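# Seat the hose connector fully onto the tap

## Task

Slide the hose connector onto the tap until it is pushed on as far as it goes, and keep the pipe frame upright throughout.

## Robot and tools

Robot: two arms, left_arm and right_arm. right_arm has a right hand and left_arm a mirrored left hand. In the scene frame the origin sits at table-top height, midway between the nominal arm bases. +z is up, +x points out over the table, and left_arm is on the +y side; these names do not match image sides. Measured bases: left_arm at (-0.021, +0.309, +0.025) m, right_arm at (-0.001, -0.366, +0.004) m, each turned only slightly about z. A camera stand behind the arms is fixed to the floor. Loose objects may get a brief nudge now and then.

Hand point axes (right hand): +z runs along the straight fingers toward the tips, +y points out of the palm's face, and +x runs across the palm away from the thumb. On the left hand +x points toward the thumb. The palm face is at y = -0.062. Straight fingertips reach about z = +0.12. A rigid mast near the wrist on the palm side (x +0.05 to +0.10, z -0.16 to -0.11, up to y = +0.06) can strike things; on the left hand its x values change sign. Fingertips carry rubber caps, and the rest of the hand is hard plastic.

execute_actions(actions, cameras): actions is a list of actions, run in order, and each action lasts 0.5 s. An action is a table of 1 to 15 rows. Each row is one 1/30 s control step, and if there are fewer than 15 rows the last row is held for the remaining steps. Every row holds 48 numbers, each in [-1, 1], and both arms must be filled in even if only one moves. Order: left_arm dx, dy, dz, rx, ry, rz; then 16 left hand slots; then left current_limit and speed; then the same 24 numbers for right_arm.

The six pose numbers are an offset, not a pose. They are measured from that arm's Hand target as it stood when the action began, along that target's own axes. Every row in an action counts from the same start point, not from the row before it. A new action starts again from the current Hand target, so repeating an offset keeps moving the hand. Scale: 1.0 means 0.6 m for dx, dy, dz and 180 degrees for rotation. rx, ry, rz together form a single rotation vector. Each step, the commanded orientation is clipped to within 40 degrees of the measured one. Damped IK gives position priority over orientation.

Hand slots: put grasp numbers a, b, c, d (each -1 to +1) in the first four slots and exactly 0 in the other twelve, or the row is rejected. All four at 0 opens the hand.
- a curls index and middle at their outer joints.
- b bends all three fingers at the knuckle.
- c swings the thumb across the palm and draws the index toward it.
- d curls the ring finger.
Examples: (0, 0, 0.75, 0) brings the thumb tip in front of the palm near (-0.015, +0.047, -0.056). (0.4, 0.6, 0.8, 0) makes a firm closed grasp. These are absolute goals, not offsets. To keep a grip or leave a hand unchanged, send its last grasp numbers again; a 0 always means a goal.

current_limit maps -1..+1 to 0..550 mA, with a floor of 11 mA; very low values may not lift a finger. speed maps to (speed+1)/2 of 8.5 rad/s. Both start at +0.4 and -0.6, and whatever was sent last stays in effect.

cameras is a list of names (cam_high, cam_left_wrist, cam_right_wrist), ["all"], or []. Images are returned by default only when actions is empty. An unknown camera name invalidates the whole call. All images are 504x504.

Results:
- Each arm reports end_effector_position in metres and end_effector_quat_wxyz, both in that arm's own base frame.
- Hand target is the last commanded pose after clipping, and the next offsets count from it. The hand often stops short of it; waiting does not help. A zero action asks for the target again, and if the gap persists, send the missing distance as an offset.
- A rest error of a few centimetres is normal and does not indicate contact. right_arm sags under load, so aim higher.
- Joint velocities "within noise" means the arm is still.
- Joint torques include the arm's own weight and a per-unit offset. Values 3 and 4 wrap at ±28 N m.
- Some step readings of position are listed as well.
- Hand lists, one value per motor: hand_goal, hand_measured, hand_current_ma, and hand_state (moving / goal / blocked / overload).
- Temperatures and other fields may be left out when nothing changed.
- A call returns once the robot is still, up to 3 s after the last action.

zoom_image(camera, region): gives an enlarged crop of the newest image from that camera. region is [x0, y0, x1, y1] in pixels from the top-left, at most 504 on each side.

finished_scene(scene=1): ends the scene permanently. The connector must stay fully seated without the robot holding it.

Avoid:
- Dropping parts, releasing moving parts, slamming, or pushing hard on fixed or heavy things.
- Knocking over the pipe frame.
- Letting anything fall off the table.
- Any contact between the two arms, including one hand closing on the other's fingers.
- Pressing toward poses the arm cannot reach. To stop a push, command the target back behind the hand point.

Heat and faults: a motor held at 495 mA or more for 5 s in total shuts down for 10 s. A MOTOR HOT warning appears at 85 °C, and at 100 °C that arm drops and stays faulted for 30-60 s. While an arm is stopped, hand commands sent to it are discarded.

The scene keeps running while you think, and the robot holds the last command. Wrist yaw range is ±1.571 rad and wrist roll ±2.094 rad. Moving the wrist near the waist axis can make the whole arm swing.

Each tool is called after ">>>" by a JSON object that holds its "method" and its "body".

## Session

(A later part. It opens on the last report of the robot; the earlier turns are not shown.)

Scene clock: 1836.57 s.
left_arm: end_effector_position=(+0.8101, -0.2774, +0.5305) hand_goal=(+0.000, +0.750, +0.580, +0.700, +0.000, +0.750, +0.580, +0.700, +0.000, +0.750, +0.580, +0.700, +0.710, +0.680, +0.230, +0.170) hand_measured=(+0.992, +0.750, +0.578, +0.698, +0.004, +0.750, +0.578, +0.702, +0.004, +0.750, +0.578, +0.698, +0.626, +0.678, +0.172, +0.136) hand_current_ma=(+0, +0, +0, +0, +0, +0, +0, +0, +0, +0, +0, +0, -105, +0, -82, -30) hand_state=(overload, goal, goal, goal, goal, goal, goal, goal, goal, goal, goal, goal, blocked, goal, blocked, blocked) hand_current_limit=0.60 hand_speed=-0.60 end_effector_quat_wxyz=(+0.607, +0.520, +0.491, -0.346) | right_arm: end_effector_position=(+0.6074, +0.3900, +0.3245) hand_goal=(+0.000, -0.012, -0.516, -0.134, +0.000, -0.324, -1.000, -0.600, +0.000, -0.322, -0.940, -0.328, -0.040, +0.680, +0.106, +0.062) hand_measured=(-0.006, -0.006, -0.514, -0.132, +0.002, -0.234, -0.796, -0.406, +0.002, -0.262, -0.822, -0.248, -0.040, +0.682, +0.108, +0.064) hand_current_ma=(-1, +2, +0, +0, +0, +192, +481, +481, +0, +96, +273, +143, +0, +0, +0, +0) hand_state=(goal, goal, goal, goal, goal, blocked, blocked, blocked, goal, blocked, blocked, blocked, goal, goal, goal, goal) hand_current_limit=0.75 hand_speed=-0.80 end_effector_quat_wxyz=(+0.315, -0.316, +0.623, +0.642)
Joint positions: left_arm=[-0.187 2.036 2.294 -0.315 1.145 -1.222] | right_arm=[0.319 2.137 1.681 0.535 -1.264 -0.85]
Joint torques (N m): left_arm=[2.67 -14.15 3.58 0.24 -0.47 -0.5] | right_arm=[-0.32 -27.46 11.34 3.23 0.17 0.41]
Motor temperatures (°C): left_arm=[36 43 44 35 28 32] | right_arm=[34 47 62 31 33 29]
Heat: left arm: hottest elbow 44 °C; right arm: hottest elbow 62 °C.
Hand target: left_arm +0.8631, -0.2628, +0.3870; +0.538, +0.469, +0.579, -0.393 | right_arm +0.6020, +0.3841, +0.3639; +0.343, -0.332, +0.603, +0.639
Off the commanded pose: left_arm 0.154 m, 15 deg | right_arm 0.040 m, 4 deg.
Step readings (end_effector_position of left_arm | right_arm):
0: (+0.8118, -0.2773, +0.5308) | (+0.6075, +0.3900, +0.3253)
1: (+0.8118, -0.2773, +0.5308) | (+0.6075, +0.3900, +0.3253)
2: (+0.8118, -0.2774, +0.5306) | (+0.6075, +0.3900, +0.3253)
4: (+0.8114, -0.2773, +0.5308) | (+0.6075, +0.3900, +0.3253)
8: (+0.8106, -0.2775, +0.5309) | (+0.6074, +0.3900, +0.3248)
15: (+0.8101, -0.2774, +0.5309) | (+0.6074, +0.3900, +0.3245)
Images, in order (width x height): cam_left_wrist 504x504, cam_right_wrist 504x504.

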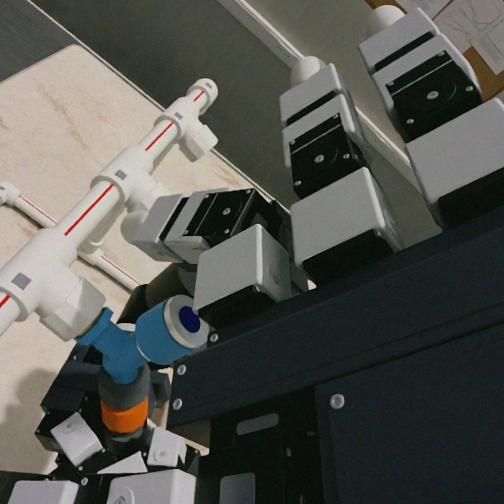

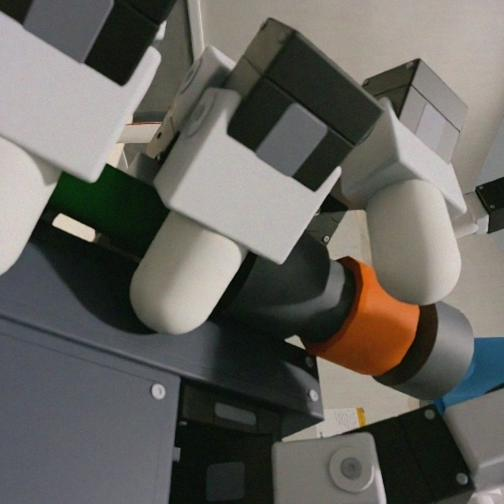

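>>> {"method": "execute_actions", "body": {"actions": [[[0,0,0,0,0,0,0,0,0,0,0,0,0,0,0,0,0,0,0,0,0,0,0.6,-0.6,0,0,0,0,0,0,0.92,0.53,0.5,0.87,0,0,0,0,0,0,0,0,0,0,0,0,0.4,-0.85]],[[0,0,0,0,0,0,0,0,0,0,0,0,0,0,0,0,0,0,0,0,0,0,0.6,-0.6,0,0,0,0,0,0,0.85,0.5,0.5,0.8,0,0,0,0,0,0,0,0,0,0,0,0,0.4,-0.85]]], "cameras": ["cam_left_wrist","cam_right_wrist"]}}

>>> {"method": "zoom_image", "body": {"camera": "cam_left_wrist", "region": [70, 350, 170, 450]}}

>>> {"method": "zoom_image", "body": {"camera": "cam_right_wrist", "region": [204, 180, 504, 480]}}

Scene clock: 1841.27 s.
left_arm: end_effector_position=(+0.8100, -0.2773, +0.5309) hand_goal=(+0.000, +0.750, +0.580, +0.700, +0.000, +0.750, +0.580, +0.700, +0.000, +0.750, +0.580, +0.700, +0.710, +0.680, +0.230, +0.170) hand_measured=(+0.992, +0.750, +0.578, +0.698, +0.004, +0.750, +0.578, +0.702, +0.004, +0.750, +0.578, +0.698, +0.626, +0.678, +0.172, +0.136) hand_current_ma=(+0, +0, +0, +0, +0, +0, +0, +0, +0, +0, +0, +0, -106, +0, -82, -30) hand_state=(overload, goal, goal, goal, goal, goal, goal, goal, goal, goal, goal, goal, blocked, goal, blocked, blocked) hand_current_limit=0.60 hand_speed=-0.60 end_effector_quat_wxyz=(+0.607, +0.521, +0.491, -0.345) | right_arm: end_effector_position=(+0.6062, +0.3896, +0.3250) hand_goal=(+0.000, +0.066, -0.390, -0.008, +0.000, -0.178, -0.880, -0.382, +0.000, -0.150, -0.700, -0.164, -0.054, +0.680, +0.106, +0.068) hand_measured=(-0.006, +0.066, -0.394, -0.010, +0.006, -0.176, -0.824, -0.372, +0.002, -0.146, -0.704, -0.166, -0.054, +0.682, +0.108, +0.066) hand_current_ma=(-1, +0, -1, -1, +1, +0, +78, +4, +0, +1, -1, -1, +0, +0, +0, -1) hand_state=(goal, goal, goal, goal, goal, goal, blocked, goal, goal, goal, goal, goal, goal, goal, goal, goal) hand_current_limit=0.40 hand_speed=-0.85 end_effector_quat_wxyz=(+0.317, -0.319, +0.621, +0.642)
Joint positions: left_arm=[-0.187 2.036 2.294 -0.315 1.145 -1.221] | right_arm=[0.319 2.137 1.681 0.543 -1.268 -0.85]
Joint torques (N m): left_arm=[2.73 -14.1 3.43 0.29 -0.48 -0.49] | right_arm=[-0.38 -27.34 11.33 2.92 0.31 0.43]
Motor temperatures (°C): left_arm=[36 42 44 35 28 32] | right_arm=[34 47 62 31 33 29]
Heat: left arm: hottest elbow 44 °C; right arm: hottest elbow 62 °C.
Hand target: left_arm +0.8630, -0.2628, +0.3873; +0.539, +0.469, +0.579, -0.393 | right_arm +0.6020, +0.3841, +0.3639; +0.343, -0.332, +0.603, +0.639
Off the commanded pose: left_arm 0.154 m, 15 deg | right_arm 0.039 m, 4 deg.
Step readings (end_effector_position of left_arm | right_arm):
0: (+0.8100, -0.2773, +0.5309) | (+0.6074, +0.3900, +0.3245)
1: (+0.8100, -0.2773, +0.5309) | (+0.6074, +0.3900, +0.3245)
2: (+0.8100, -0.2773, +0.5309) | (+0.6074, +0.3900, +0.3245)
4: (+0.8100, -0.2773, +0.5309) | (+0.6073, +0.3900, +0.3245)
8: (+0.8100, -0.2773, +0.5309) | (+0.6071, +0.3899, +0.3247)
15: (+0.8100, -0.2773, +0.5309) | (+0.6071, +0.3899, +0.3248)
16: (+0.8100, -0.2773, +0.5309) | (+0.6071, +0.3899, +0.3248)
17: (+0.8100, -0.2773, +0.5309) | (+0.6070, +0.3898, +0.3248)
19: (+0.8100, -0.2773, +0.5309) | (+0.6067, +0.3897, +0.3249)
23: (+0.8100, -0.2773, +0.5309) | (+0.6063, +0.3896, +0.3250)
30: (+0.8100, -0.2773, +0.5309) | (+0.6062, +0.3896, +0.3250)
Images, in order (width x height): cam_left_wrist 504x504, cam_right_wrist 504x504.

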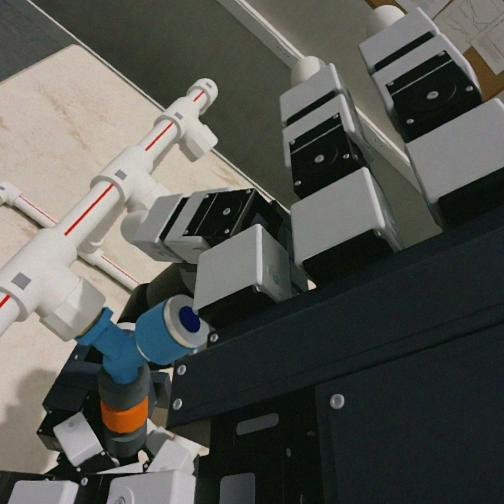

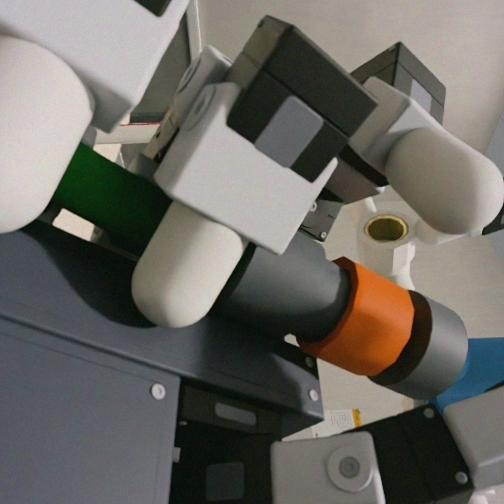

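Scaled by 5.040 from the camera's 504x504 image, which has a finer 720x720 frame.

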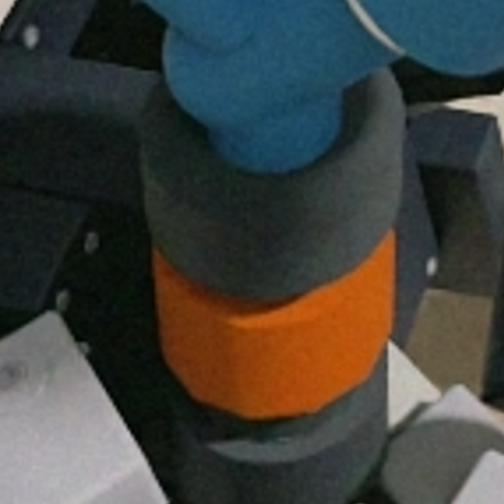

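Scaled by 1.680 from the camera's 504x504 image, which has a finer 720x720 frame.

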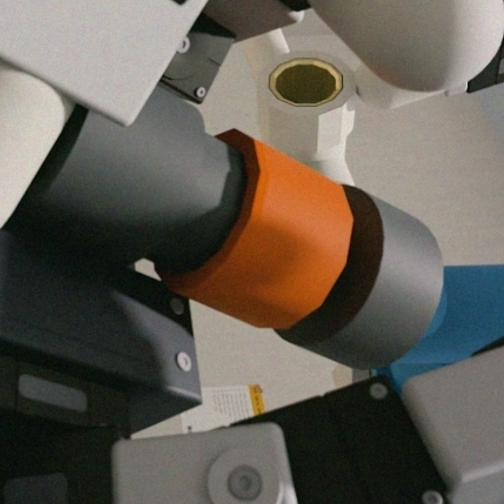

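>>> {"method": "execute_actions", "body": {"actions": [[[0,0,0,0,0,0,0,0,0,0,0,0,0,0,0,0,0,0,0,0,0,0,0.6,-0.6,0.0147,-0.0022,-0.0027,0.0006,0.0006,0.0027,0.85,0.5,0.5,0.8,0,0,0,0,0,0,0,0,0,0,0,0,0.4,-0.85],[0,0,0,0,0,0,0,0,0,0,0,0,0,0,0,0,0,0,0,0,0,0,0.6,-0.6,0.0294,-0.0044,-0.0054,0.0012,0.0013,0.0054,0.85,0.5,0.5,0.8,0,0,0,0,0,0,0,0,0,0,0,0,0.4,-0.85],[0,0,0,0,0,0,0,0,0,0,0,0,0,0,0,0,0,0,0,0,0,0,0.6,-0.6,0.042,-0.0063,-0.0077,0.0017,0.0019,0.0077,0.85,0.5,0.5,0.8,0,0,0,0,0,0,0,0,0,0,0,0,0.4,-0.85]]], "cameras": ["cam_left_wrist","cam_right_wrist"]}}

>>> {"method": "zoom_image", "body": {"camera": "cam_left_wrist", "region": [70, 350, 170, 450]}}

>>> {"method": "zoom_image", "body": {"camera": "cam_right_wrist", "region": [204, 180, 504, 480]}}

Scene clock: 1842.67 s.
left_arm: end_effector_position=(+0.8100, -0.2773, +0.5309) hand_goal=(+0.000, +0.750, +0.580, +0.700, +0.000, +0.750, +0.580, +0.700, +0.000, +0.750, +0.580, +0.700, +0.710, +0.680, +0.230, +0.170) hand_measured=(+0.992, +0.750, +0.578, +0.698, +0.004, +0.750, +0.578, +0.702, +0.004, +0.750, +0.578, +0.698, +0.626, +0.678, +0.172, +0.136) hand_current_ma=(+0, +0, +0, +0, +0, +0, +0, +0, +0, +0, +0, +0, -106, +0, -82, -30) hand_state=(overload, goal, goal, goal, goal, goal, goal, goal, goal, goal, goal, goal, blocked, goal, blocked, blocked) hand_current_limit=0.60 hand_speed=-0.60 end_effector_quat_wxyz=(+0.607, +0.521, +0.491, -0.345) | right_arm: end_effector_position=(+0.6020, +0.3878, +0.3232) hand_goal=(+0.000, +0.066, -0.390, -0.008, +0.000, -0.178, -0.880, -0.382, +0.000, -0.150, -0.700, -0.164, -0.054, +0.680, +0.106, +0.068) hand_measured=(-0.006, +0.066, -0.394, -0.010, +0.004, -0.168, -0.830, -0.370, +0.002, -0.146, -0.704, -0.166, -0.054, +0.682, +0.108, +0.066) hand_current_ma=(-1, +0, -1, -1, +1, +4, +63, +6, +0, +1, -1, +0, +0, +0, +0, -1) hand_state=(goal, goal, goal, goal, goal, goal, blocked, goal, goal, goal, goal, goal, goal, goal, goal, goal) hand_current_limit=0.40 hand_speed=-0.85 end_effector_quat_wxyz=(+0.327, -0.314, +0.621, +0.640)
Joint positions: left_arm=[-0.187 2.036 2.294 -0.315 1.145 -1.221] | right_arm=[0.319 2.123 1.645 0.582 -1.245 -0.842]
Joint torques (N m): left_arm=[2.73 -14.1 3.43 0.31 -0.47 -0.49] | right_arm=[-0.21 -26.34 8.39 2.77 -0.64 0.33]
Motor temperatures (°C): left_arm=[36 42 44 35 28 32] | right_arm=[34 47 61 31 33 29]
Heat: left arm: hottest elbow 44 °C; right arm: hottest elbow 61 °C.
Hand target: left_arm +0.8630, -0.2628, +0.3873; +0.539, +0.469, +0.579, -0.393 | right_arm +0.5915, +0.3806, +0.3405; +0.334, -0.325, +0.610, +0.641
Off the commanded pose: left_arm 0.154 m, 15 deg | right_arm 0.022 m, 2 deg.
Step readings (end_effector_position of left_arm | right_arm):
0: (+0.8100, -0.2773, +0.5309) | (+0.6062, +0.3896, +0.3250)
1: (+0.8100, -0.2773, +0.5309) | (+0.6062, +0.3896, +0.3251)
2: (+0.8100, -0.2773, +0.5309) | (+0.6060, +0.3895, +0.3244)
4: (+0.8100, -0.2773, +0.5309) | (+0.6047, +0.3891, +0.3238)
8: (+0.8100, -0.2773, +0.5309) | (+0.6019, +0.3881, +0.3234)
15: (+0.8100, -0.2773, +0.5309) | (+0.6019, +0.3878, +0.3231)
Images, in order (width x height): cam_left_wrist 504x504, cam_right_wrist 504x504.

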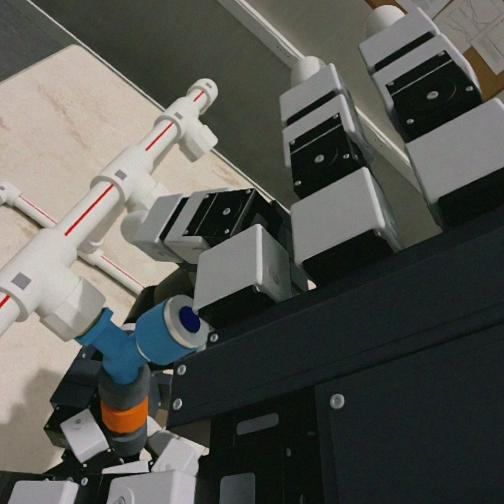

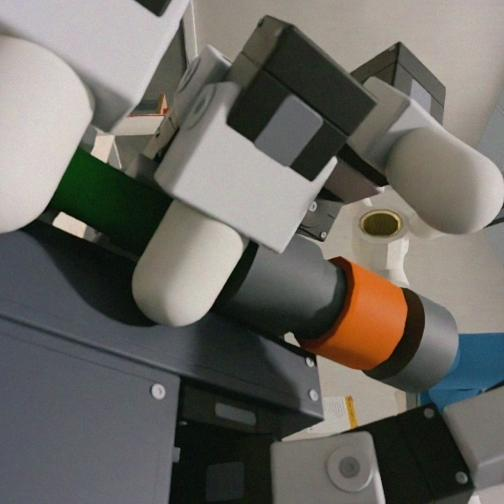

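Scaled by 5.040 from the camera's 504x504 image, which has a finer 720x720 frame.

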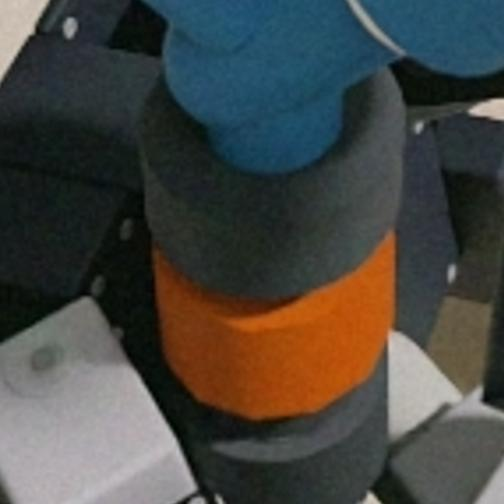

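Scaled by 1.680 from the camera's 504x504 image, which has a finer 720x720 frame.

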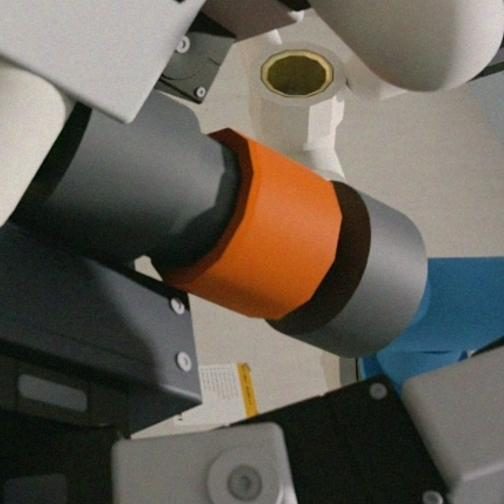

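>>> {"method": "execute_actions", "body": {"actions": [[[0,0,0,0,0,0,0,0,0,0,0,0,0,0,0,0,0,0,0,0,0,0,0.6,-0.6,0.0147,-0.0022,-0.0027,0.0006,0.0006,0.0027,0.85,0.5,0.5,0.8,0,0,0,0,0,0,0,0,0,0,0,0,0.4,-0.85],[0,0,0,0,0,0,0,0,0,0,0,0,0,0,0,0,0,0,0,0,0,0,0.6,-0.6,0.0245,-0.0037,-0.0045,0.001,0.0011,0.0045,0.85,0.5,0.5,0.8,0,0,0,0,0,0,0,0,0,0,0,0,0.4,-0.85]]], "cameras": ["cam_left_wrist","cam_right_wrist"]}}

>>> {"method": "zoom_image", "body": {"camera": "cam_left_wrist", "region": [70, 350, 170, 450]}}

>>> {"method": "zoom_image", "body": {"camera": "cam_right_wrist", "region": [204, 180, 504, 480]}}

Scene clock: 1844.30 s.
left_arm: end_effector_position=(+0.8100, -0.2773, +0.5309) hand_goal=(+0.000, +0.750, +0.580, +0.700, +0.000, +0.750, +0.580, +0.700, +0.000, +0.750, +0.580, +0.700, +0.710, +0.680, +0.230, +0.170) hand_measured=(+0.992, +0.750, +0.578, +0.698, +0.004, +0.750, +0.578, +0.702, +0.004, +0.750, +0.578, +0.698, +0.626, +0.678, +0.172, +0.136) hand_current_ma=(+0, +0, +0, +0, +0, +0, +0, +0, +0, +0, +0, +0, -106, +0, -82, -30) hand_state=(overload, goal, goal, goal, goal, goal, goal, goal, goal, goal, goal, goal, blocked, goal, blocked, blocked) hand_current_limit=0.60 hand_speed=-0.60 end_effector_quat_wxyz=(+0.607, +0.521, +0.491, -0.345) | right_arm: end_effector_position=(+0.5992, +0.3867, +0.3162) hand_goal=(+0.000, +0.066, -0.390, -0.008, +0.000, -0.178, -0.880, -0.382, +0.000, -0.150, -0.700, -0.164, -0.054, +0.680, +0.106, +0.068) hand_measured=(-0.006, +0.066, -0.394, -0.010, +0.004, -0.162, -0.836, -0.370, +0.002, -0.146, -0.704, -0.166, -0.054, +0.682, +0.108, +0.066) hand_current_ma=(-1, +0, -1, -1, +1, +11, +53, +6, +0, +1, -1, +0, +0, +0, +0, -1) hand_state=(goal, goal, goal, goal, goal, goal, blocked, goal, goal, goal, goal, goal, goal, goal, goal, goal) hand_current_limit=0.40 hand_speed=-0.85 end_effector_quat_wxyz=(+0.324, -0.304, +0.625, +0.641)
Joint positions: left_arm=[-0.187 2.036 2.294 -0.315 1.145 -1.221] | right_arm=[0.319 2.118 1.614 0.605 -1.235 -0.826]
Joint torques (N m): left_arm=[2.67 -14.15 3.41 0.31 -0.47 -0.49] | right_arm=[-0.38 -25.93 7.38 2.81 -1.1 0.13]
Motor temperatures (°C): left_arm=[36 42 44 35 28 32] | right_arm=[34 47 61 31 33 29]
Heat: left arm: hottest elbow 44 °C; right arm: hottest elbow 61 °C.
Hand target: left_arm +0.8630, -0.2628, +0.3873; +0.539, +0.469, +0.579, -0.393 | right_arm +0.5850, +0.3784, +0.3270; +0.329, -0.322, +0.614, +0.642
Off the commanded pose: left_arm 0.154 m, 15 deg | right_arm 0.020 m, 2 deg.
Step readings (end_effector_position of left_arm | right_arm):
0: (+0.8100, -0.2773, +0.5309) | (+0.6019, +0.3878, +0.3232)
1: (+0.8100, -0.2773, +0.5309) | (+0.6019, +0.3878, +0.3231)
2: (+0.8100, -0.2773, +0.5309) | (+0.6016, +0.3877, +0.3229)
4: (+0.8100, -0.2773, +0.5309) | (+0.6013, +0.3874, +0.3215)
8: (+0.8100, -0.2773, +0.5309) | (+0.5998, +0.3868, +0.3174)
15: (+0.8100, -0.2773, +0.5309) | (+0.5992, +0.3867, +0.3162)
Images, in order (width x height): cam_left_wrist 504x504, cam_right_wrist 504x504.

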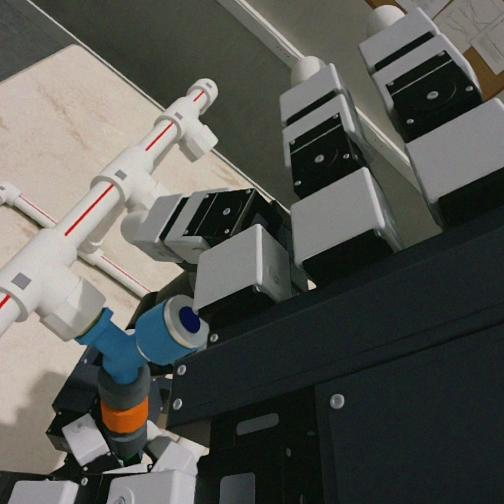

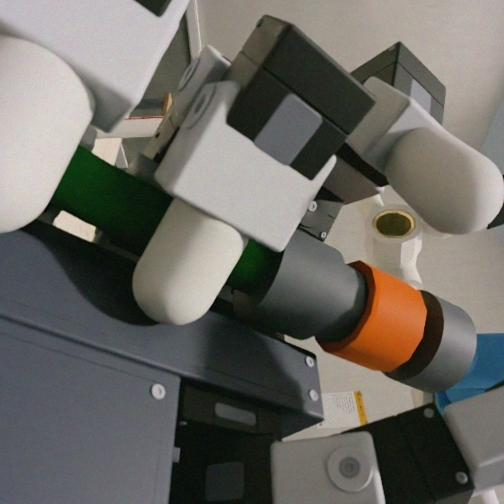

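Scaled by 5.040 from the camera's 504x504 image, which has a finer 720x720 frame.

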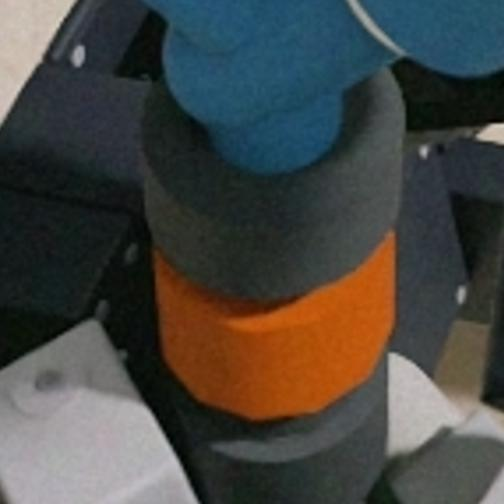

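Scaled by 1.680 from the camera's 504x504 image, which has a finer 720x720 frame.

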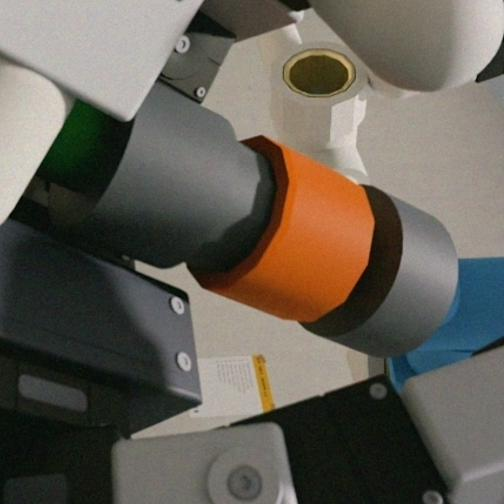

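>>> {"method": "execute_actions", "body": {"actions": [[[0,0,0,0,0,0,0,0,0,0,0,0,0,0,0,0,0,0,0,0,0,0,0.6,-0.6,0,0,0,0,0,0,0.95,0.55,0.5,0.9,0,0,0,0,0,0,0,0,0,0,0,0,0.4,-0.85]],[[0,0,0,0,0,0,0,0,0,0,0,0,0,0,0,0,0,0,0,0,0,0,0.6,-0.6,0.0147,-0.0022,-0.0027,0.0006,0.0006,0.0027,1,0.58,0.5,0.95,0,0,0,0,0,0,0,0,0,0,0,0,0.5,-0.85],[0,0,0,0,0,0,0,0,0,0,0,0,0,0,0,0,0,0,0,0,0,0,0.6,-0.6,0.0245,-0.0037,-0.0045,0.001,0.0011,0.0045,1,0.58,0.5,0.95,0,0,0,0,0,0,0,0,0,0,0,0,0.5,-0.85]]], "cameras": ["cam_left_wrist","cam_right_wrist"]}}

>>> {"method": "zoom_image", "body": {"camera": "cam_left_wrist", "region": [70, 350, 170, 450]}}

>>> {"method": "zoom_image", "body": {"camera": "cam_right_wrist", "region": [204, 180, 504, 480]}}

Scene clock: 1846.57 s.
left_arm: end_effector_position=(+0.8085, -0.2784, +0.5306) hand_goal=(+0.000, +0.750, +0.580, +0.700, +0.000, +0.750, +0.580, +0.700, +0.000, +0.750, +0.580, +0.700, +0.710, +0.680, +0.230, +0.170) hand_measured=(+0.992, +0.750, +0.578, +0.698, +0.004, +0.750, +0.578, +0.702, +0.004, +0.750, +0.578, +0.698, +0.626, +0.678, +0.172, +0.136) hand_current_ma=(+0, +0, +0, +0, +0, +0, +0, +0, +0, +0, +0, +0, -105, +0, -82, -30) hand_state=(overload, goal, goal, goal, goal, goal, goal, goal, goal, goal, goal, goal, blocked, goal, blocked, blocked) hand_current_limit=0.60 hand_speed=-0.60 end_effector_quat_wxyz=(+0.606, +0.520, +0.491, -0.347) | right_arm: end_effector_position=(+0.5867, +0.3859, +0.3024) hand_goal=(+0.000, -0.012, -0.516, -0.134, +0.000, -0.324, -1.000, -0.600, +0.000, -0.322, -0.940, -0.328, -0.040, +0.680, +0.106, +0.062) hand_measured=(-0.006, -0.002, -0.514, -0.132, +0.004, -0.180, -0.838, -0.386, +0.002, -0.232, -0.832, -0.272, -0.044, +0.682, +0.108, +0.064) hand_current_ma=(-1, +4, +0, +0, +1, +413, +412, +413, +0, +196, +236, +77, -1, +0, +0, +0) hand_state=(goal, goal, goal, goal, goal, blocked, blocked, blocked, goal, blocked, blocked, blocked, goal, goal, goal, goal) hand_current_limit=0.50 hand_speed=-0.85 end_effector_quat_wxyz=(+0.313, -0.305, +0.627, +0.645)
Joint positions: left_arm=[-0.188 2.032 2.288 -0.315 1.145 -1.224] | right_arm=[0.324 2.11 1.561 0.634 -1.246 -0.824]
Joint torques (N m): left_arm=[2.9 -13.92 3.55 0.38 -0.46 -0.47] | right_arm=[-0.79 -25.17 7.91 2.76 -0.66 0.12]
Motor temperatures (°C): left_arm=[36 42 44 35 28 32] | right_arm=[34 48 60 31 33 29]
Heat: left arm: hottest elbow 44 °C; right arm: hottest elbow 60 °C.
Hand target: left_arm +0.8629, -0.2628, +0.3872; +0.538, +0.469, +0.579, -0.393 | right_arm +0.5784, +0.3762, +0.3137; +0.324, -0.318, +0.618, +0.642
Off the commanded pose: left_arm 0.154 m, 15 deg | right_arm 0.017 m, 2 deg.
Step readings (end_effector_position of left_arm | right_arm):
0: (+0.8100, -0.2773, +0.5309) | (+0.5992, +0.3867, +0.3162)
1: (+0.8100, -0.2773, +0.5309) | (+0.5992, +0.3867, +0.3162)
2: (+0.8100, -0.2773, +0.5309) | (+0.5992, +0.3867, +0.3162)
4: (+0.8100, -0.2773, +0.5309) | (+0.5991, +0.3866, +0.3163)
8: (+0.8100, -0.2773, +0.5309) | (+0.5988, +0.3868, +0.3160)
15: (+0.8100, -0.2773, +0.5309) | (+0.5988, +0.3868, +0.3160)
16: (+0.8100, -0.2773, +0.5309) | (+0.5988, +0.3868, +0.3159)
17: (+0.8100, -0.2773, +0.5309) | (+0.5987, +0.3867, +0.3157)
19: (+0.8094, -0.2779, +0.5310) | (+0.5967, +0.3866, +0.3145)
23: (+0.8086, -0.2785, +0.5309) | (+0.5916, +0.3863, +0.3084)
30: (+0.8086, -0.2784, +0.5305) | (+0.5867, +0.3859, +0.3024)
Images, in order (width x height): cam_left_wrist 504x504, cam_right_wrist 504x504.

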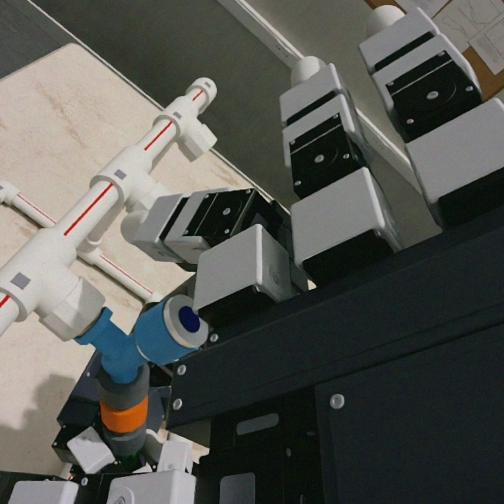

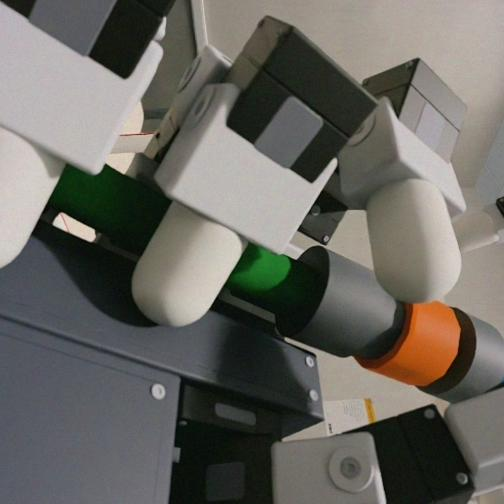

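Scaled by 5.040 from the camera's 504x504 image, which has a finer 720x720 frame.

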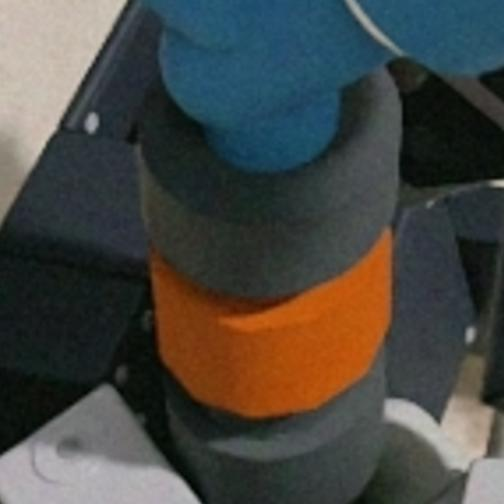

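Scaled by 1.680 from the camera's 504x504 image, which has a finer 720x720 frame.

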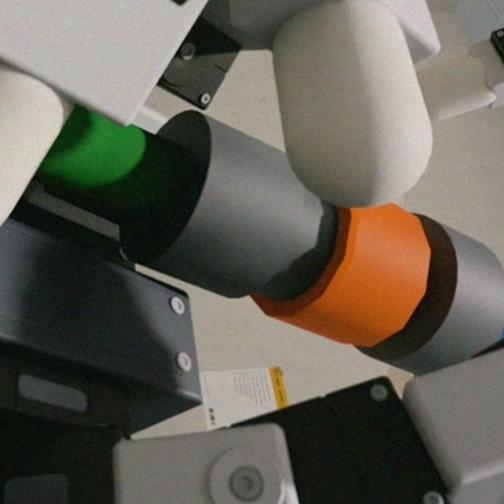

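>>> {"method": "execute_actions", "body": {"actions": [[[0,0,0,0,0,0,0,0,0,0,0,0,0,0,0,0,0,0,0,0,0,0,0.6,-0.6,0,0,0,0,0,0,1,0.75,0.6,0.95,0,0,0,0,0,0,0,0,0,0,0,0,0.6,-0.85]],[[0,0,0,0,0,0,0,0,0,0,0,0,0,0,0,0,0,0,0,0,0,0,0.6,-0.6,0,0,0,0,0,0,1,0.95,0.7,0.95,0,0,0,0,0,0,0,0,0,0,0,0,0.75,-0.85]],[[0,0,0,0,0,0,0,0,0,0,0,0,0,0,0,0,0,0,0,0,0,0,0.6,-0.6,0,0,0,0,0,0,1,0.95,0.7,0.95,0,0,0,0,0,0,0,0,0,0,0,0,0.75,-0.85]]], "cameras": ["cam_left_wrist","cam_right_wrist"]}}

>>> {"method": "zoom_image", "body": {"camera": "cam_left_wrist", "region": [70, 350, 170, 450]}}

Scene clock: 1850.20 s.
left_arm: end_effector_position=(+0.8085, -0.2784, +0.5306) hand_goal=(+0.000, +0.750, +0.580, +0.700, +0.000, +0.750, +0.580, +0.700, +0.000, +0.750, +0.580, +0.700, +0.710, +0.680, +0.230, +0.170) hand_measured=(+0.992, +0.750, +0.578, +0.698, +0.004, +0.750, +0.578, +0.702, +0.004, +0.750, +0.578, +0.698, +0.626, +0.678, +0.172, +0.136) hand_current_ma=(+0, +0, +0, +0, +0, +0, +0, +0, +0, +0, +0, +0, -105, +0, -82, -30) hand_state=(overload, goal, goal, goal, goal, goal, goal, goal, goal, goal, goal, goal, blocked, goal, blocked, blocked) hand_current_limit=0.60 hand_speed=-0.60 end_effector_quat_wxyz=(+0.606, +0.520, +0.491, -0.347) | right_arm: end_effector_position=(+0.5863, +0.3876, +0.3024) hand_goal=(+0.000, -0.582, -0.514, -0.060, +0.000, -0.972, -1.000, -0.540, +0.000, -0.828, -0.940, -0.254, -0.380, +0.680, +0.056, +0.106) hand_measured=(-0.006, -0.122, -0.518, -0.062, +0.004, -0.182, -0.838, -0.388, +0.002, -0.242, -0.834, -0.254, -0.382, +0.682, +0.058, +0.104) hand_current_ma=(-1, +481, -1, -1, +1, +481, +469, +431, +0, +481, +231, +0, +0, +0, +0, -1) hand_state=(goal, blocked, goal, goal, goal, blocked, blocked, blocked, goal, blocked, blocked, goal, goal, goal, goal, goal) hand_current_limit=0.75 hand_speed=-0.85 end_effector_quat_wxyz=(+0.313, -0.304, +0.627, +0.645)
Joint positions: left_arm=[-0.188 2.032 2.288 -0.315 1.145 -1.224] | right_arm=[0.327 2.11 1.561 0.634 -1.242 -0.824]
Joint torques (N m): left_arm=[2.9 -13.86 3.52 0.39 -0.47 -0.47] | right_arm=[-0.91 -25.11 7.9 2.71 -0.8 0.15]
Motor temperatures (°C): left_arm=[36 42 44 35 28 32] | right_arm=[34 48 59 31 33 29]
Heat: left arm: hottest elbow 44 °C; right arm: hottest elbow 59 °C.
Hand target: left_arm +0.8630, -0.2628, +0.3872; +0.538, +0.469, +0.579, -0.393 | right_arm +0.5784, +0.3762, +0.3137; +0.324, -0.318, +0.618, +0.642
Off the commanded pose: left_arm 0.154 m, 15 deg | right_arm 0.018 m, 2 deg.
Step readings (end_effector_position of left_arm | right_arm):
0: (+0.8085, -0.2784, +0.5306) | (+0.5867, +0.3859, +0.3024)
1: (+0.8085, -0.2784, +0.5306) | (+0.5867, +0.3859, +0.3024)
2: (+0.8085, -0.2784, +0.5306) | (+0.5867, +0.3859, +0.3024)
4: (+0.8085, -0.2784, +0.5306) | (+0.5865, +0.3863, +0.3024)
8: (+0.8085, -0.2784, +0.5306) | (+0.5863, +0.3873, +0.3024)
15: (+0.8085, -0.2784, +0.5306) | (+0.5863, +0.3876, +0.3024)
16: (+0.8085, -0.2784, +0.5306) | (+0.5863, +0.3876, +0.3024)
17: (+0.8085, -0.2784, +0.5306) | (+0.5863, +0.3876, +0.3024)
19: (+0.8085, -0.2784, +0.5306) | (+0.5863, +0.3876, +0.3024)
23: (+0.8085, -0.2784, +0.5306) | (+0.5863, +0.3876, +0.3024)
30: (+0.8085, -0.2784, +0.5306) | (+0.5863, +0.3876, +0.3024)
31: (+0.8085, -0.2784, +0.5306) | (+0.5863, +0.3876, +0.3024)
32: (+0.8085, -0.2784, +0.5306) | (+0.5863, +0.3876, +0.3024)
34: (+0.8085, -0.2784, +0.5306) | (+0.5863, +0.3876, +0.3024)
38: (+0.8085, -0.2784, +0.5306) | (+0.5863, +0.3876, +0.3024)
45: (+0.8085, -0.2784, +0.5306) | (+0.5863, +0.3876, +0.3024)
Images, in order (width x height): cam_left_wrist 504x504, cam_right_wrist 504x504.

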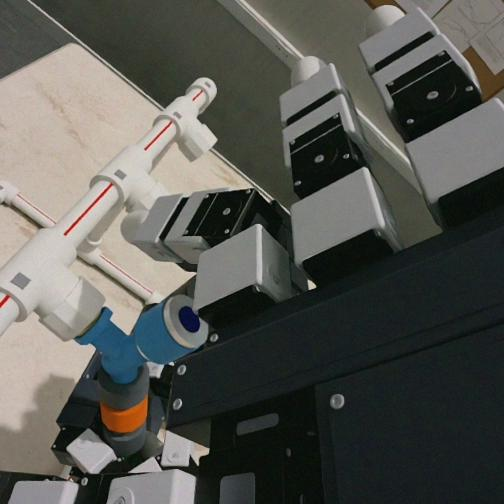

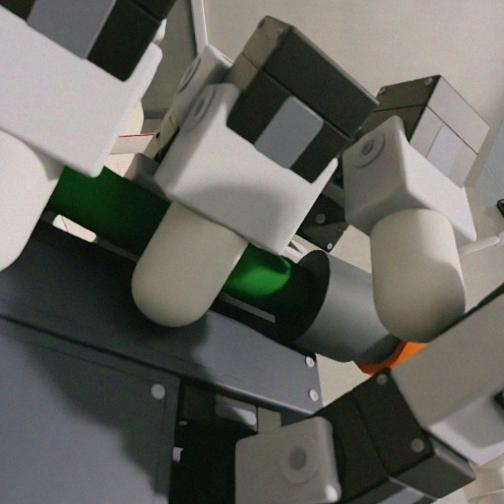

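Scaled by 5.040 from the camera's 504x504 image, which has a finer 720x720 frame.

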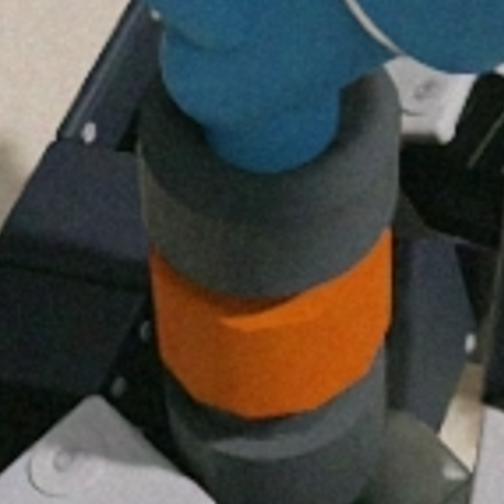

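>>> {"method": "execute_actions", "body": {"actions": [], "cameras": ["all"]}}

Scene clock: 1852.87 s.
left_arm: end_effector_position=(+0.8085, -0.2784, +0.5306) hand_goal=(+0.000, +0.750, +0.580, +0.700, +0.000, +0.750, +0.580, +0.700, +0.000, +0.750, +0.580, +0.700, +0.710, +0.680, +0.230, +0.170) hand_measured=(+0.992, +0.750, +0.578, +0.698, +0.004, +0.750, +0.578, +0.702, +0.004, +0.750, +0.578, +0.698, +0.626, +0.678, +0.172, +0.136) hand_current_ma=(+0, +0, +0, +0, +0, +0, +0, +0, +0, +0, +0, +0, -105, +0, -82, -30) hand_state=(overload, goal, goal, goal, goal, goal, goal, goal, goal, goal, goal, goal, blocked, goal, blocked, blocked) hand_current_limit=0.60 hand_speed=-0.60 end_effector_quat_wxyz=(+0.606, +0.520, +0.491, -0.347) | right_arm: end_effector_position=(+0.5863, +0.3876, +0.3024) hand_goal=(+0.000, -0.582, -0.514, -0.060, +0.000, -0.972, -1.000, -0.540, +0.000, -0.828, -0.940, -0.254, -0.380, +0.680, +0.056, +0.106) hand_measured=(-0.006, -0.122, -0.518, -0.062, +0.004, -0.182, -0.838, -0.388, +0.002, -0.242, -0.834, -0.254, -0.382, +0.682, +0.058, +0.104) hand_current_ma=(-1, +481, -1, -1, +1, +481, +469, +431, +0, +481, +231, +0, +0, +0, +0, -1) hand_state=(goal, blocked, goal, goal, goal, blocked, blocked, blocked, goal, blocked, blocked, goal, goal, goal, goal, goal) hand_current_limit=0.75 hand_speed=-0.85 end_effector_quat_wxyz=(+0.313, -0.304, +0.627, +0.645)
Joint positions: left_arm=[-0.188 2.032 2.288 -0.315 1.145 -1.224] | right_arm=[0.327 2.11 1.561 0.634 -1.242 -0.824]
Joint velocities: within noise
Joint torques (N m): left_arm=[2.9 -13.92 3.52 0.38 -0.46 -0.47] | right_arm=[-0.91 -25.11 7.9 2.71 -0.8 0.15]
Motor temperatures (°C): left_arm=[36 42 43 35 28 32] | right_arm=[34 48 59 31 33 29]
Heat: left arm: hottest elbow 43 °C; right arm: hottest elbow 59 °C.
Hand target: left_arm +0.8630, -0.2628, +0.3872; +0.538, +0.469, +0.579, -0.393 | right_arm +0.5784, +0.3762, +0.3137; +0.324, -0.318, +0.618, +0.642
Off the commanded pose: left_arm 0.154 m, 15 deg | right_arm 0.018 m, 2 deg.

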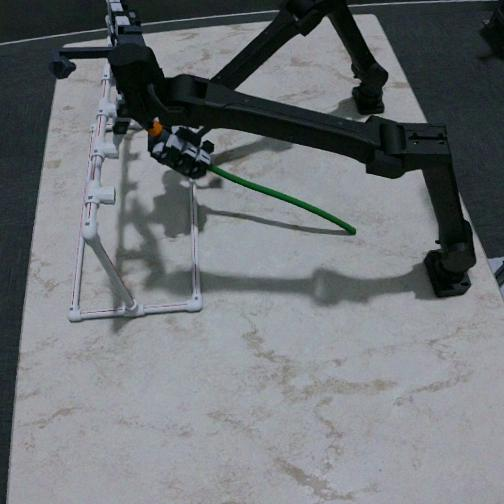

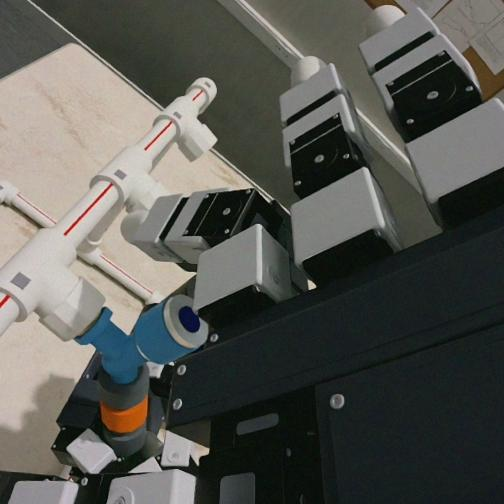

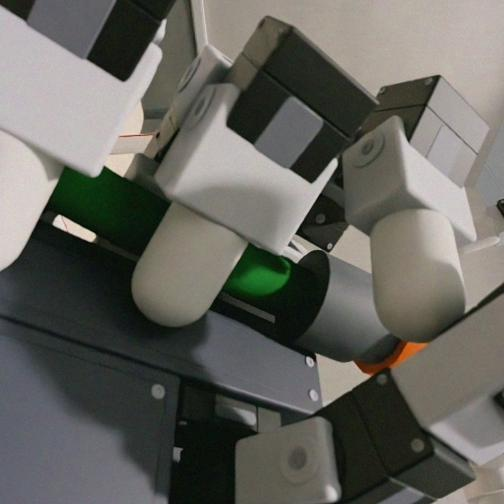

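>>> {"method": "zoom_image", "body": {"camera": "cam_left_wrist", "region": [60, 290, 220, 480]}}

>>> {"method": "zoom_image", "body": {"camera": "cam_right_wrist", "region": [200, 180, 504, 484]}}

Scaled by 2.653 from the camera's 504x504 image, which has a finer 720x720 frame.

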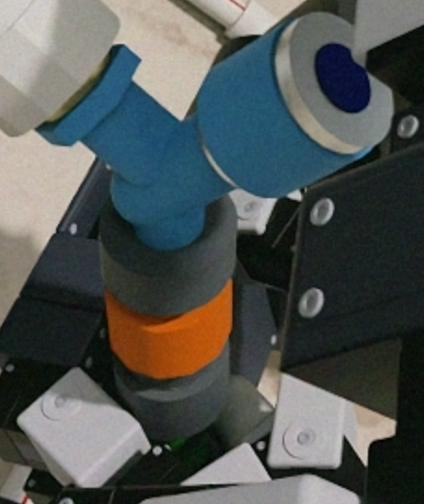

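Scaled by 1.658 from the camera's 504x504 image, which has a finer 720x720 frame.

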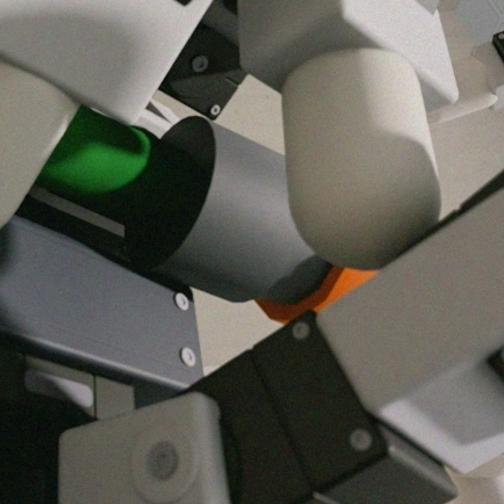

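>>> {"method": "zoom_image", "body": {"camera": "cam_left_wrist", "region": [80, 350, 170, 450]}}

Scaled by 5.040 from the camera's 504x504 image, which has a finer 720x720 frame.

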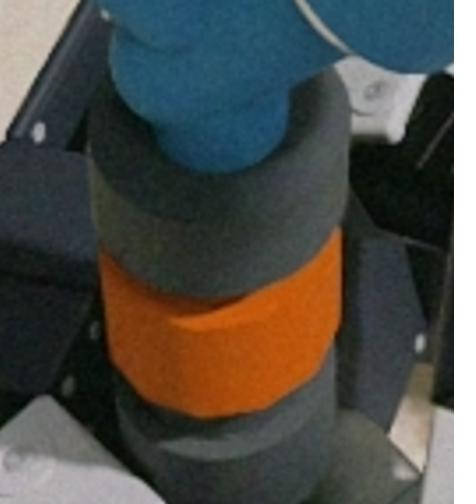

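>>> {"method": "execute_actions", "body": {"actions": [[[0,0,0,0,0,0,0,0,0,0,0,0,0,0,0,0,0,0,0,0,0,0,0.6,-0.6,-0.008,0.0012,0.0015,-0.0003,-0.0004,-0.0015,1,0.95,0.7,0.95,0,0,0,0,0,0,0,0,0,0,0,0,0.75,-0.85],[0,0,0,0,0,0,0,0,0,0,0,0,0,0,0,0,0,0,0,0,0,0,0.6,-0.6,-0.0163,0.0025,0.003,-0.0007,-0.0007,-0.003,1,0.95,0.7,0.95,0,0,0,0,0,0,0,0,0,0,0,0,0.75,-0.85],[0,0,0,0,0,0,0,0,0,0,0,0,0,0,0,0,0,0,0,0,0,0,0.6,-0.6,-0.0245,0.0037,0.0045,-0.001,-0.0011,-0.0045,1,0.95,0.7,0.95,0,0,0,0,0,0,0,0,0,0,0,0,0.75,-0.85]],[[0,0,0,0,0,0,0,0,0,0,0,0,0,0,0,0,0,0,0,0,0,0,0.6,-0.6,-0.008,0.0012,0.0015,-0.0003,-0.0004,-0.0015,1,0.95,0.7,0.95,0,0,0,0,0,0,0,0,0,0,0,0,0.75,-0.85],[0,0,0,0,0,0,0,0,0,0,0,0,0,0,0,0,0,0,0,0,0,0,0.6,-0.6,-0.0163,0.0025,0.003,-0.0007,-0.0007,-0.003,1,0.95,0.7,0.95,0,0,0,0,0,0,0,0,0,0,0,0,0.75,-0.85],[0,0,0,0,0,0,0,0,0,0,0,0,0,0,0,0,0,0,0,0,0,0,0.6,-0.6,-0.0245,0.0037,0.0045,-0.001,-0.0011,-0.0045,1,0.95,0.7,0.95,0,0,0,0,0,0,0,0,0,0,0,0,0.75,-0.85]]], "cameras": ["cam_left_wrist"]}}

Scene clock: 1856.93 s.
left_arm: end_effector_position=(+0.8085, -0.2784, +0.5306) hand_goal=(+0.000, +0.750, +0.580, +0.700, +0.000, +0.750, +0.580, +0.700, +0.000, +0.750, +0.580, +0.700, +0.710, +0.680, +0.230, +0.170) hand_measured=(+0.992, +0.750, +0.578, +0.698, +0.004, +0.750, +0.578, +0.702, +0.004, +0.750, +0.578, +0.698, +0.626, +0.678, +0.172, +0.136) hand_current_ma=(+0, +0, +0, +0, +0, +0, +0, +0, +0, +0, +0, +0, -105, +0, -82, -30) hand_state=(overload, goal, goal, goal, goal, goal, goal, goal, goal, goal, goal, goal, blocked, goal, blocked, blocked) hand_current_limit=0.60 hand_speed=-0.60 end_effector_quat_wxyz=(+0.606, +0.520, +0.491, -0.347) | right_arm: end_effector_position=(+0.5864, +0.3877, +0.3033) hand_goal=(+0.000, -0.582, -0.514, -0.060, +0.000, -0.972, -1.000, -0.540, +0.000, -0.828, -0.940, -0.254, -0.380, +0.680, +0.056, +0.106) hand_measured=(-0.006, -0.124, -0.518, -0.062, +0.004, -0.182, -0.838, -0.388, +0.002, -0.242, -0.834, -0.254, -0.382, +0.682, +0.058, +0.104) hand_current_ma=(-1, +481, -1, -1, +1, +481, +469, +431, +0, +481, +231, +0, +0, +0, +0, -1) hand_state=(goal, blocked, goal, goal, goal, blocked, blocked, blocked, goal, blocked, blocked, goal, goal, goal, goal, goal) hand_current_limit=0.75 hand_speed=-0.85 end_effector_quat_wxyz=(+0.310, -0.305, +0.628, +0.646)
Joint positions: left_arm=[-0.188 2.032 2.288 -0.315 1.145 -1.224] | right_arm=[0.327 2.11 1.566 0.625 -1.248 -0.824]
Joint torques (N m): left_arm=[2.9 -13.92 3.52 0.39 -0.46 -0.47] | right_arm=[-1.03 -25 13.96 1.39 -0.52 0.19]
Motor temperatures (°C): left_arm=[36 42 43 35 28 32] | right_arm=[34 49 58 31 33 29]
Heat: left arm: hottest elbow 43 °C; right arm: hottest elbow 58 °C.
Hand target: left_arm +0.8630, -0.2628, +0.3872; +0.538, +0.469, +0.579, -0.393 | right_arm +0.5918, +0.3807, +0.3404; +0.334, -0.325, +0.610, +0.641
Off the commanded pose: left_arm 0.154 m, 15 deg | right_arm 0.038 m, 4 deg.
Step readings (end_effector_position of left_arm | right_arm):
0: (+0.8085, -0.2784, +0.5306) | (+0.5863, +0.3876, +0.3024)
1: (+0.8085, -0.2784, +0.5306) | (+0.5863, +0.3876, +0.3024)
2: (+0.8085, -0.2784, +0.5306) | (+0.5863, +0.3876, +0.3024)
4: (+0.8085, -0.2784, +0.5306) | (+0.5863, +0.3876, +0.3024)
8: (+0.8085, -0.2784, +0.5306) | (+0.5863, +0.3876, +0.3024)
15: (+0.8085, -0.2784, +0.5306) | (+0.5863, +0.3876, +0.3024)
16: (+0.8085, -0.2784, +0.5306) | (+0.5863, +0.3876, +0.3024)
17: (+0.8085, -0.2784, +0.5306) | (+0.5863, +0.3876, +0.3026)
19: (+0.8085, -0.2784, +0.5306) | (+0.5865, +0.3877, +0.3030)
23: (+0.8085, -0.2784, +0.5306) | (+0.5863, +0.3877, +0.3033)
30: (+0.8085, -0.2784, +0.5306) | (+0.5863, +0.3877, +0.3034)
Images, in order (width x height): cam_left_wrist 504x504.

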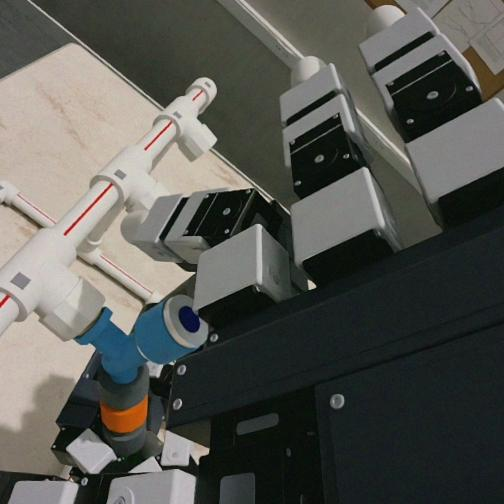

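>>> {"method": "execute_actions", "body": {"actions": [[[0,0,0,0,0,0,0,0,0,0,0,0,0,0,0,0,0,0,0,0,0,0,0.6,-0.6,-0.008,0.0012,0.0015,-0.0003,-0.0004,-0.0015,1,0.95,0.7,0.95,0,0,0,0,0,0,0,0,0,0,0,0,0.75,-0.85],[0,0,0,0,0,0,0,0,0,0,0,0,0,0,0,0,0,0,0,0,0,0,0.6,-0.6,-0.0163,0.0025,0.003,-0.0007,-0.0007,-0.003,1,0.95,0.7,0.95,0,0,0,0,0,0,0,0,0,0,0,0,0.75,-0.85],[0,0,0,0,0,0,0,0,0,0,0,0,0,0,0,0,0,0,0,0,0,0,0.6,-0.6,-0.0245,0.0037,0.0045,-0.001,-0.0011,-0.0045,1,0.95,0.7,0.95,0,0,0,0,0,0,0,0,0,0,0,0,0.75,-0.85]],[[0,0,0,0,0,0,0,0,0,0,0,0,0,0,0,0,0,0,0,0,0,0,0.6,-0.6,0.0009,0.0009,-0.0017,-0.004,0.0039,0,1,0.95,0.7,0.95,0,0,0,0,0,0,0,0,0,0,0,0,0.75,-0.85],[0,0,0,0,0,0,0,0,0,0,0,0,0,0,0,0,0,0,0,0,0,0,0.6,-0.6,0.0017,0.0017,-0.0033,-0.008,0.0078,0,1,0.95,0.7,0.95,0,0,0,0,0,0,0,0,0,0,0,0,0.75,-0.85]],[[0,0,0,0,0,0,0,0,0,0,0,0,0,0,0,0,0,0,0,0,0,0,0.6,-0.6,0.0009,0.0009,-0.0017,-0.004,0.0039,0,1,0.95,0.7,0.95,0,0,0,0,0,0,0,0,0,0,0,0,0.75,-0.85],[0,0,0,0,0,0,0,0,0,0,0,0,0,0,0,0,0,0,0,0,0,0,0.6,-0.6,0.0017,0.0017,-0.0033,-0.008,0.0078,0,1,0.95,0.7,0.95,0,0,0,0,0,0,0,0,0,0,0,0,0.75,-0.85]]], "cameras": ["cam_left_wrist"]}}

>>> {"method": "zoom_image", "body": {"camera": "cam_left_wrist", "region": [80, 350, 170, 450]}}

Scene clock: 1859.70 s.
left_arm: end_effector_position=(+0.8085, -0.2784, +0.5306) hand_goal=(+0.000, +0.750, +0.580, +0.700, +0.000, +0.750, +0.580, +0.700, +0.000, +0.750, +0.580, +0.700, +0.710, +0.680, +0.230, +0.170) hand_measured=(+0.992, +0.750, +0.578, +0.698, +0.004, +0.750, +0.578, +0.702, +0.004, +0.750, +0.578, +0.698, +0.626, +0.678, +0.172, +0.136) hand_current_ma=(+0, +0, +0, +0, +0, +0, +0, +0, +0, +0, +0, +0, -105, +0, -82, -30) hand_state=(overload, goal, goal, goal, goal, goal, goal, goal, goal, goal, goal, goal, blocked, goal, blocked, blocked) hand_current_limit=0.60 hand_speed=-0.60 end_effector_quat_wxyz=(+0.606, +0.520, +0.491, -0.347) | right_arm: end_effector_position=(+0.5868, +0.3860, +0.3057) hand_goal=(+0.000, -0.582, -0.514, -0.060, +0.000, -0.972, -1.000, -0.540, +0.000, -0.828, -0.940, -0.254, -0.380, +0.680, +0.056, +0.106) hand_measured=(-0.004, -0.236, -0.500, -0.064, +0.004, -0.182, -0.838, -0.388, +0.002, -0.242, -0.834, -0.254, -0.382, +0.680, +0.068, +0.104) hand_current_ma=(-1, +481, +8, -1, +1, +481, +469, +430, +0, +481, +230, +0, +0, +0, +8, -1) hand_state=(goal, blocked, goal, goal, goal, blocked, blocked, blocked, goal, blocked, blocked, goal, goal, goal, goal, goal) hand_current_limit=0.75 hand_speed=-0.85 end_effector_quat_wxyz=(+0.277, -0.319, +0.627, +0.655)
Joint positions: left_arm=[-0.188 2.032 2.288 -0.315 1.145 -1.224] | right_arm=[0.324 2.124 1.606 0.565 -1.317 -0.824]
Joint torques (N m): left_arm=[2.9 -13.86 3.52 0.39 -0.47 -0.47] | right_arm=[-1.03 -24.7 16.76 1.91 -0.74 0.11]
Motor temperatures (°C): left_arm=[36 42 43 35 28 32] | right_arm=[34 49 58 31 33 29]
Heat: left arm: hottest elbow 43 °C; right arm: hottest elbow 58 °C.
Hand target: left_arm +0.8630, -0.2628, +0.3872; +0.538, +0.469, +0.579, -0.393 | right_arm +0.5956, +0.3788, +0.3531; +0.316, -0.353, +0.598, +0.647
Off the commanded pose: left_arm 0.154 m, 15 deg | right_arm 0.049 m, 7 deg.
Step readings (end_effector_position of left_arm | right_arm):
0: (+0.8085, -0.2784, +0.5306) | (+0.5864, +0.3877, +0.3033)
1: (+0.8085, -0.2784, +0.5306) | (+0.5864, +0.3877, +0.3033)
2: (+0.8085, -0.2784, +0.5306) | (+0.5864, +0.3877, +0.3035)
4: (+0.8085, -0.2784, +0.5306) | (+0.5871, +0.3880, +0.3040)
8: (+0.8085, -0.2784, +0.5306) | (+0.5878, +0.3885, +0.3045)
15: (+0.8085, -0.2784, +0.5306) | (+0.5883, +0.3887, +0.3047)
16: (+0.8085, -0.2784, +0.5306) | (+0.5882, +0.3887, +0.3047)
17: (+0.8085, -0.2784, +0.5306) | (+0.5880, +0.3886, +0.3050)
19: (+0.8085, -0.2784, +0.5306) | (+0.5876, +0.3886, +0.3056)
23: (+0.8085, -0.2784, +0.5306) | (+0.5874, +0.3880, +0.3055)
30: (+0.8085, -0.2784, +0.5306) | (+0.5874, +0.3878, +0.3057)
31: (+0.8085, -0.2784, +0.5306) | (+0.5873, +0.3877, +0.3056)
32: (+0.8085, -0.2784, +0.5306) | (+0.5873, +0.3875, +0.3057)
34: (+0.8085, -0.2784, +0.5306) | (+0.5871, +0.3869, +0.3058)
38: (+0.8085, -0.2784, +0.5306) | (+0.5867, +0.3862, +0.3057)
45: (+0.8085, -0.2784, +0.5306) | (+0.5868, +0.3860, +0.3057)
Images, in order (width x height): cam_left_wrist 504x504.

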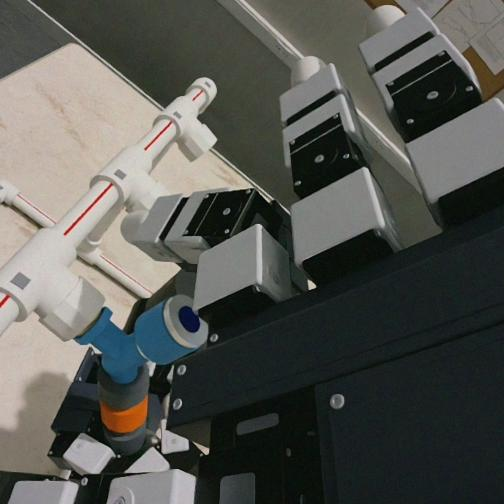

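Scaled by 5.040 from the camera's 504x504 image, which has a finer 720x720 frame.

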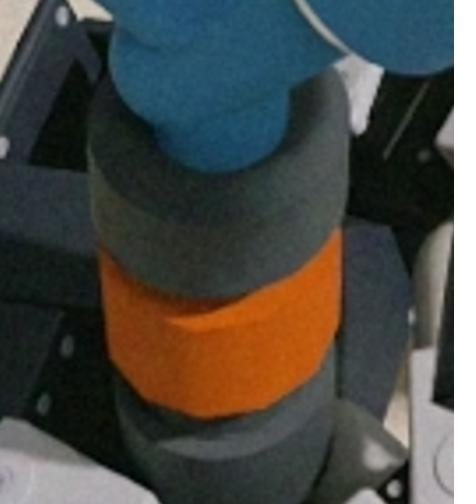

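>>> {"method": "zoom_image", "body": {"camera": "cam_left_wrist", "region": [95, 380, 155, 440]}}

Scaled by 8.400 from the camera's 504x504 image, which has a finer 720x720 frame.

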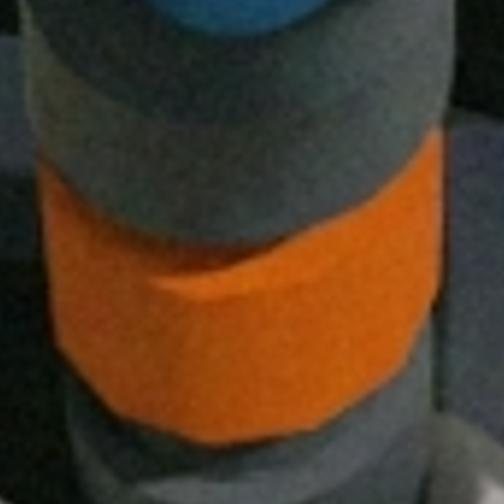

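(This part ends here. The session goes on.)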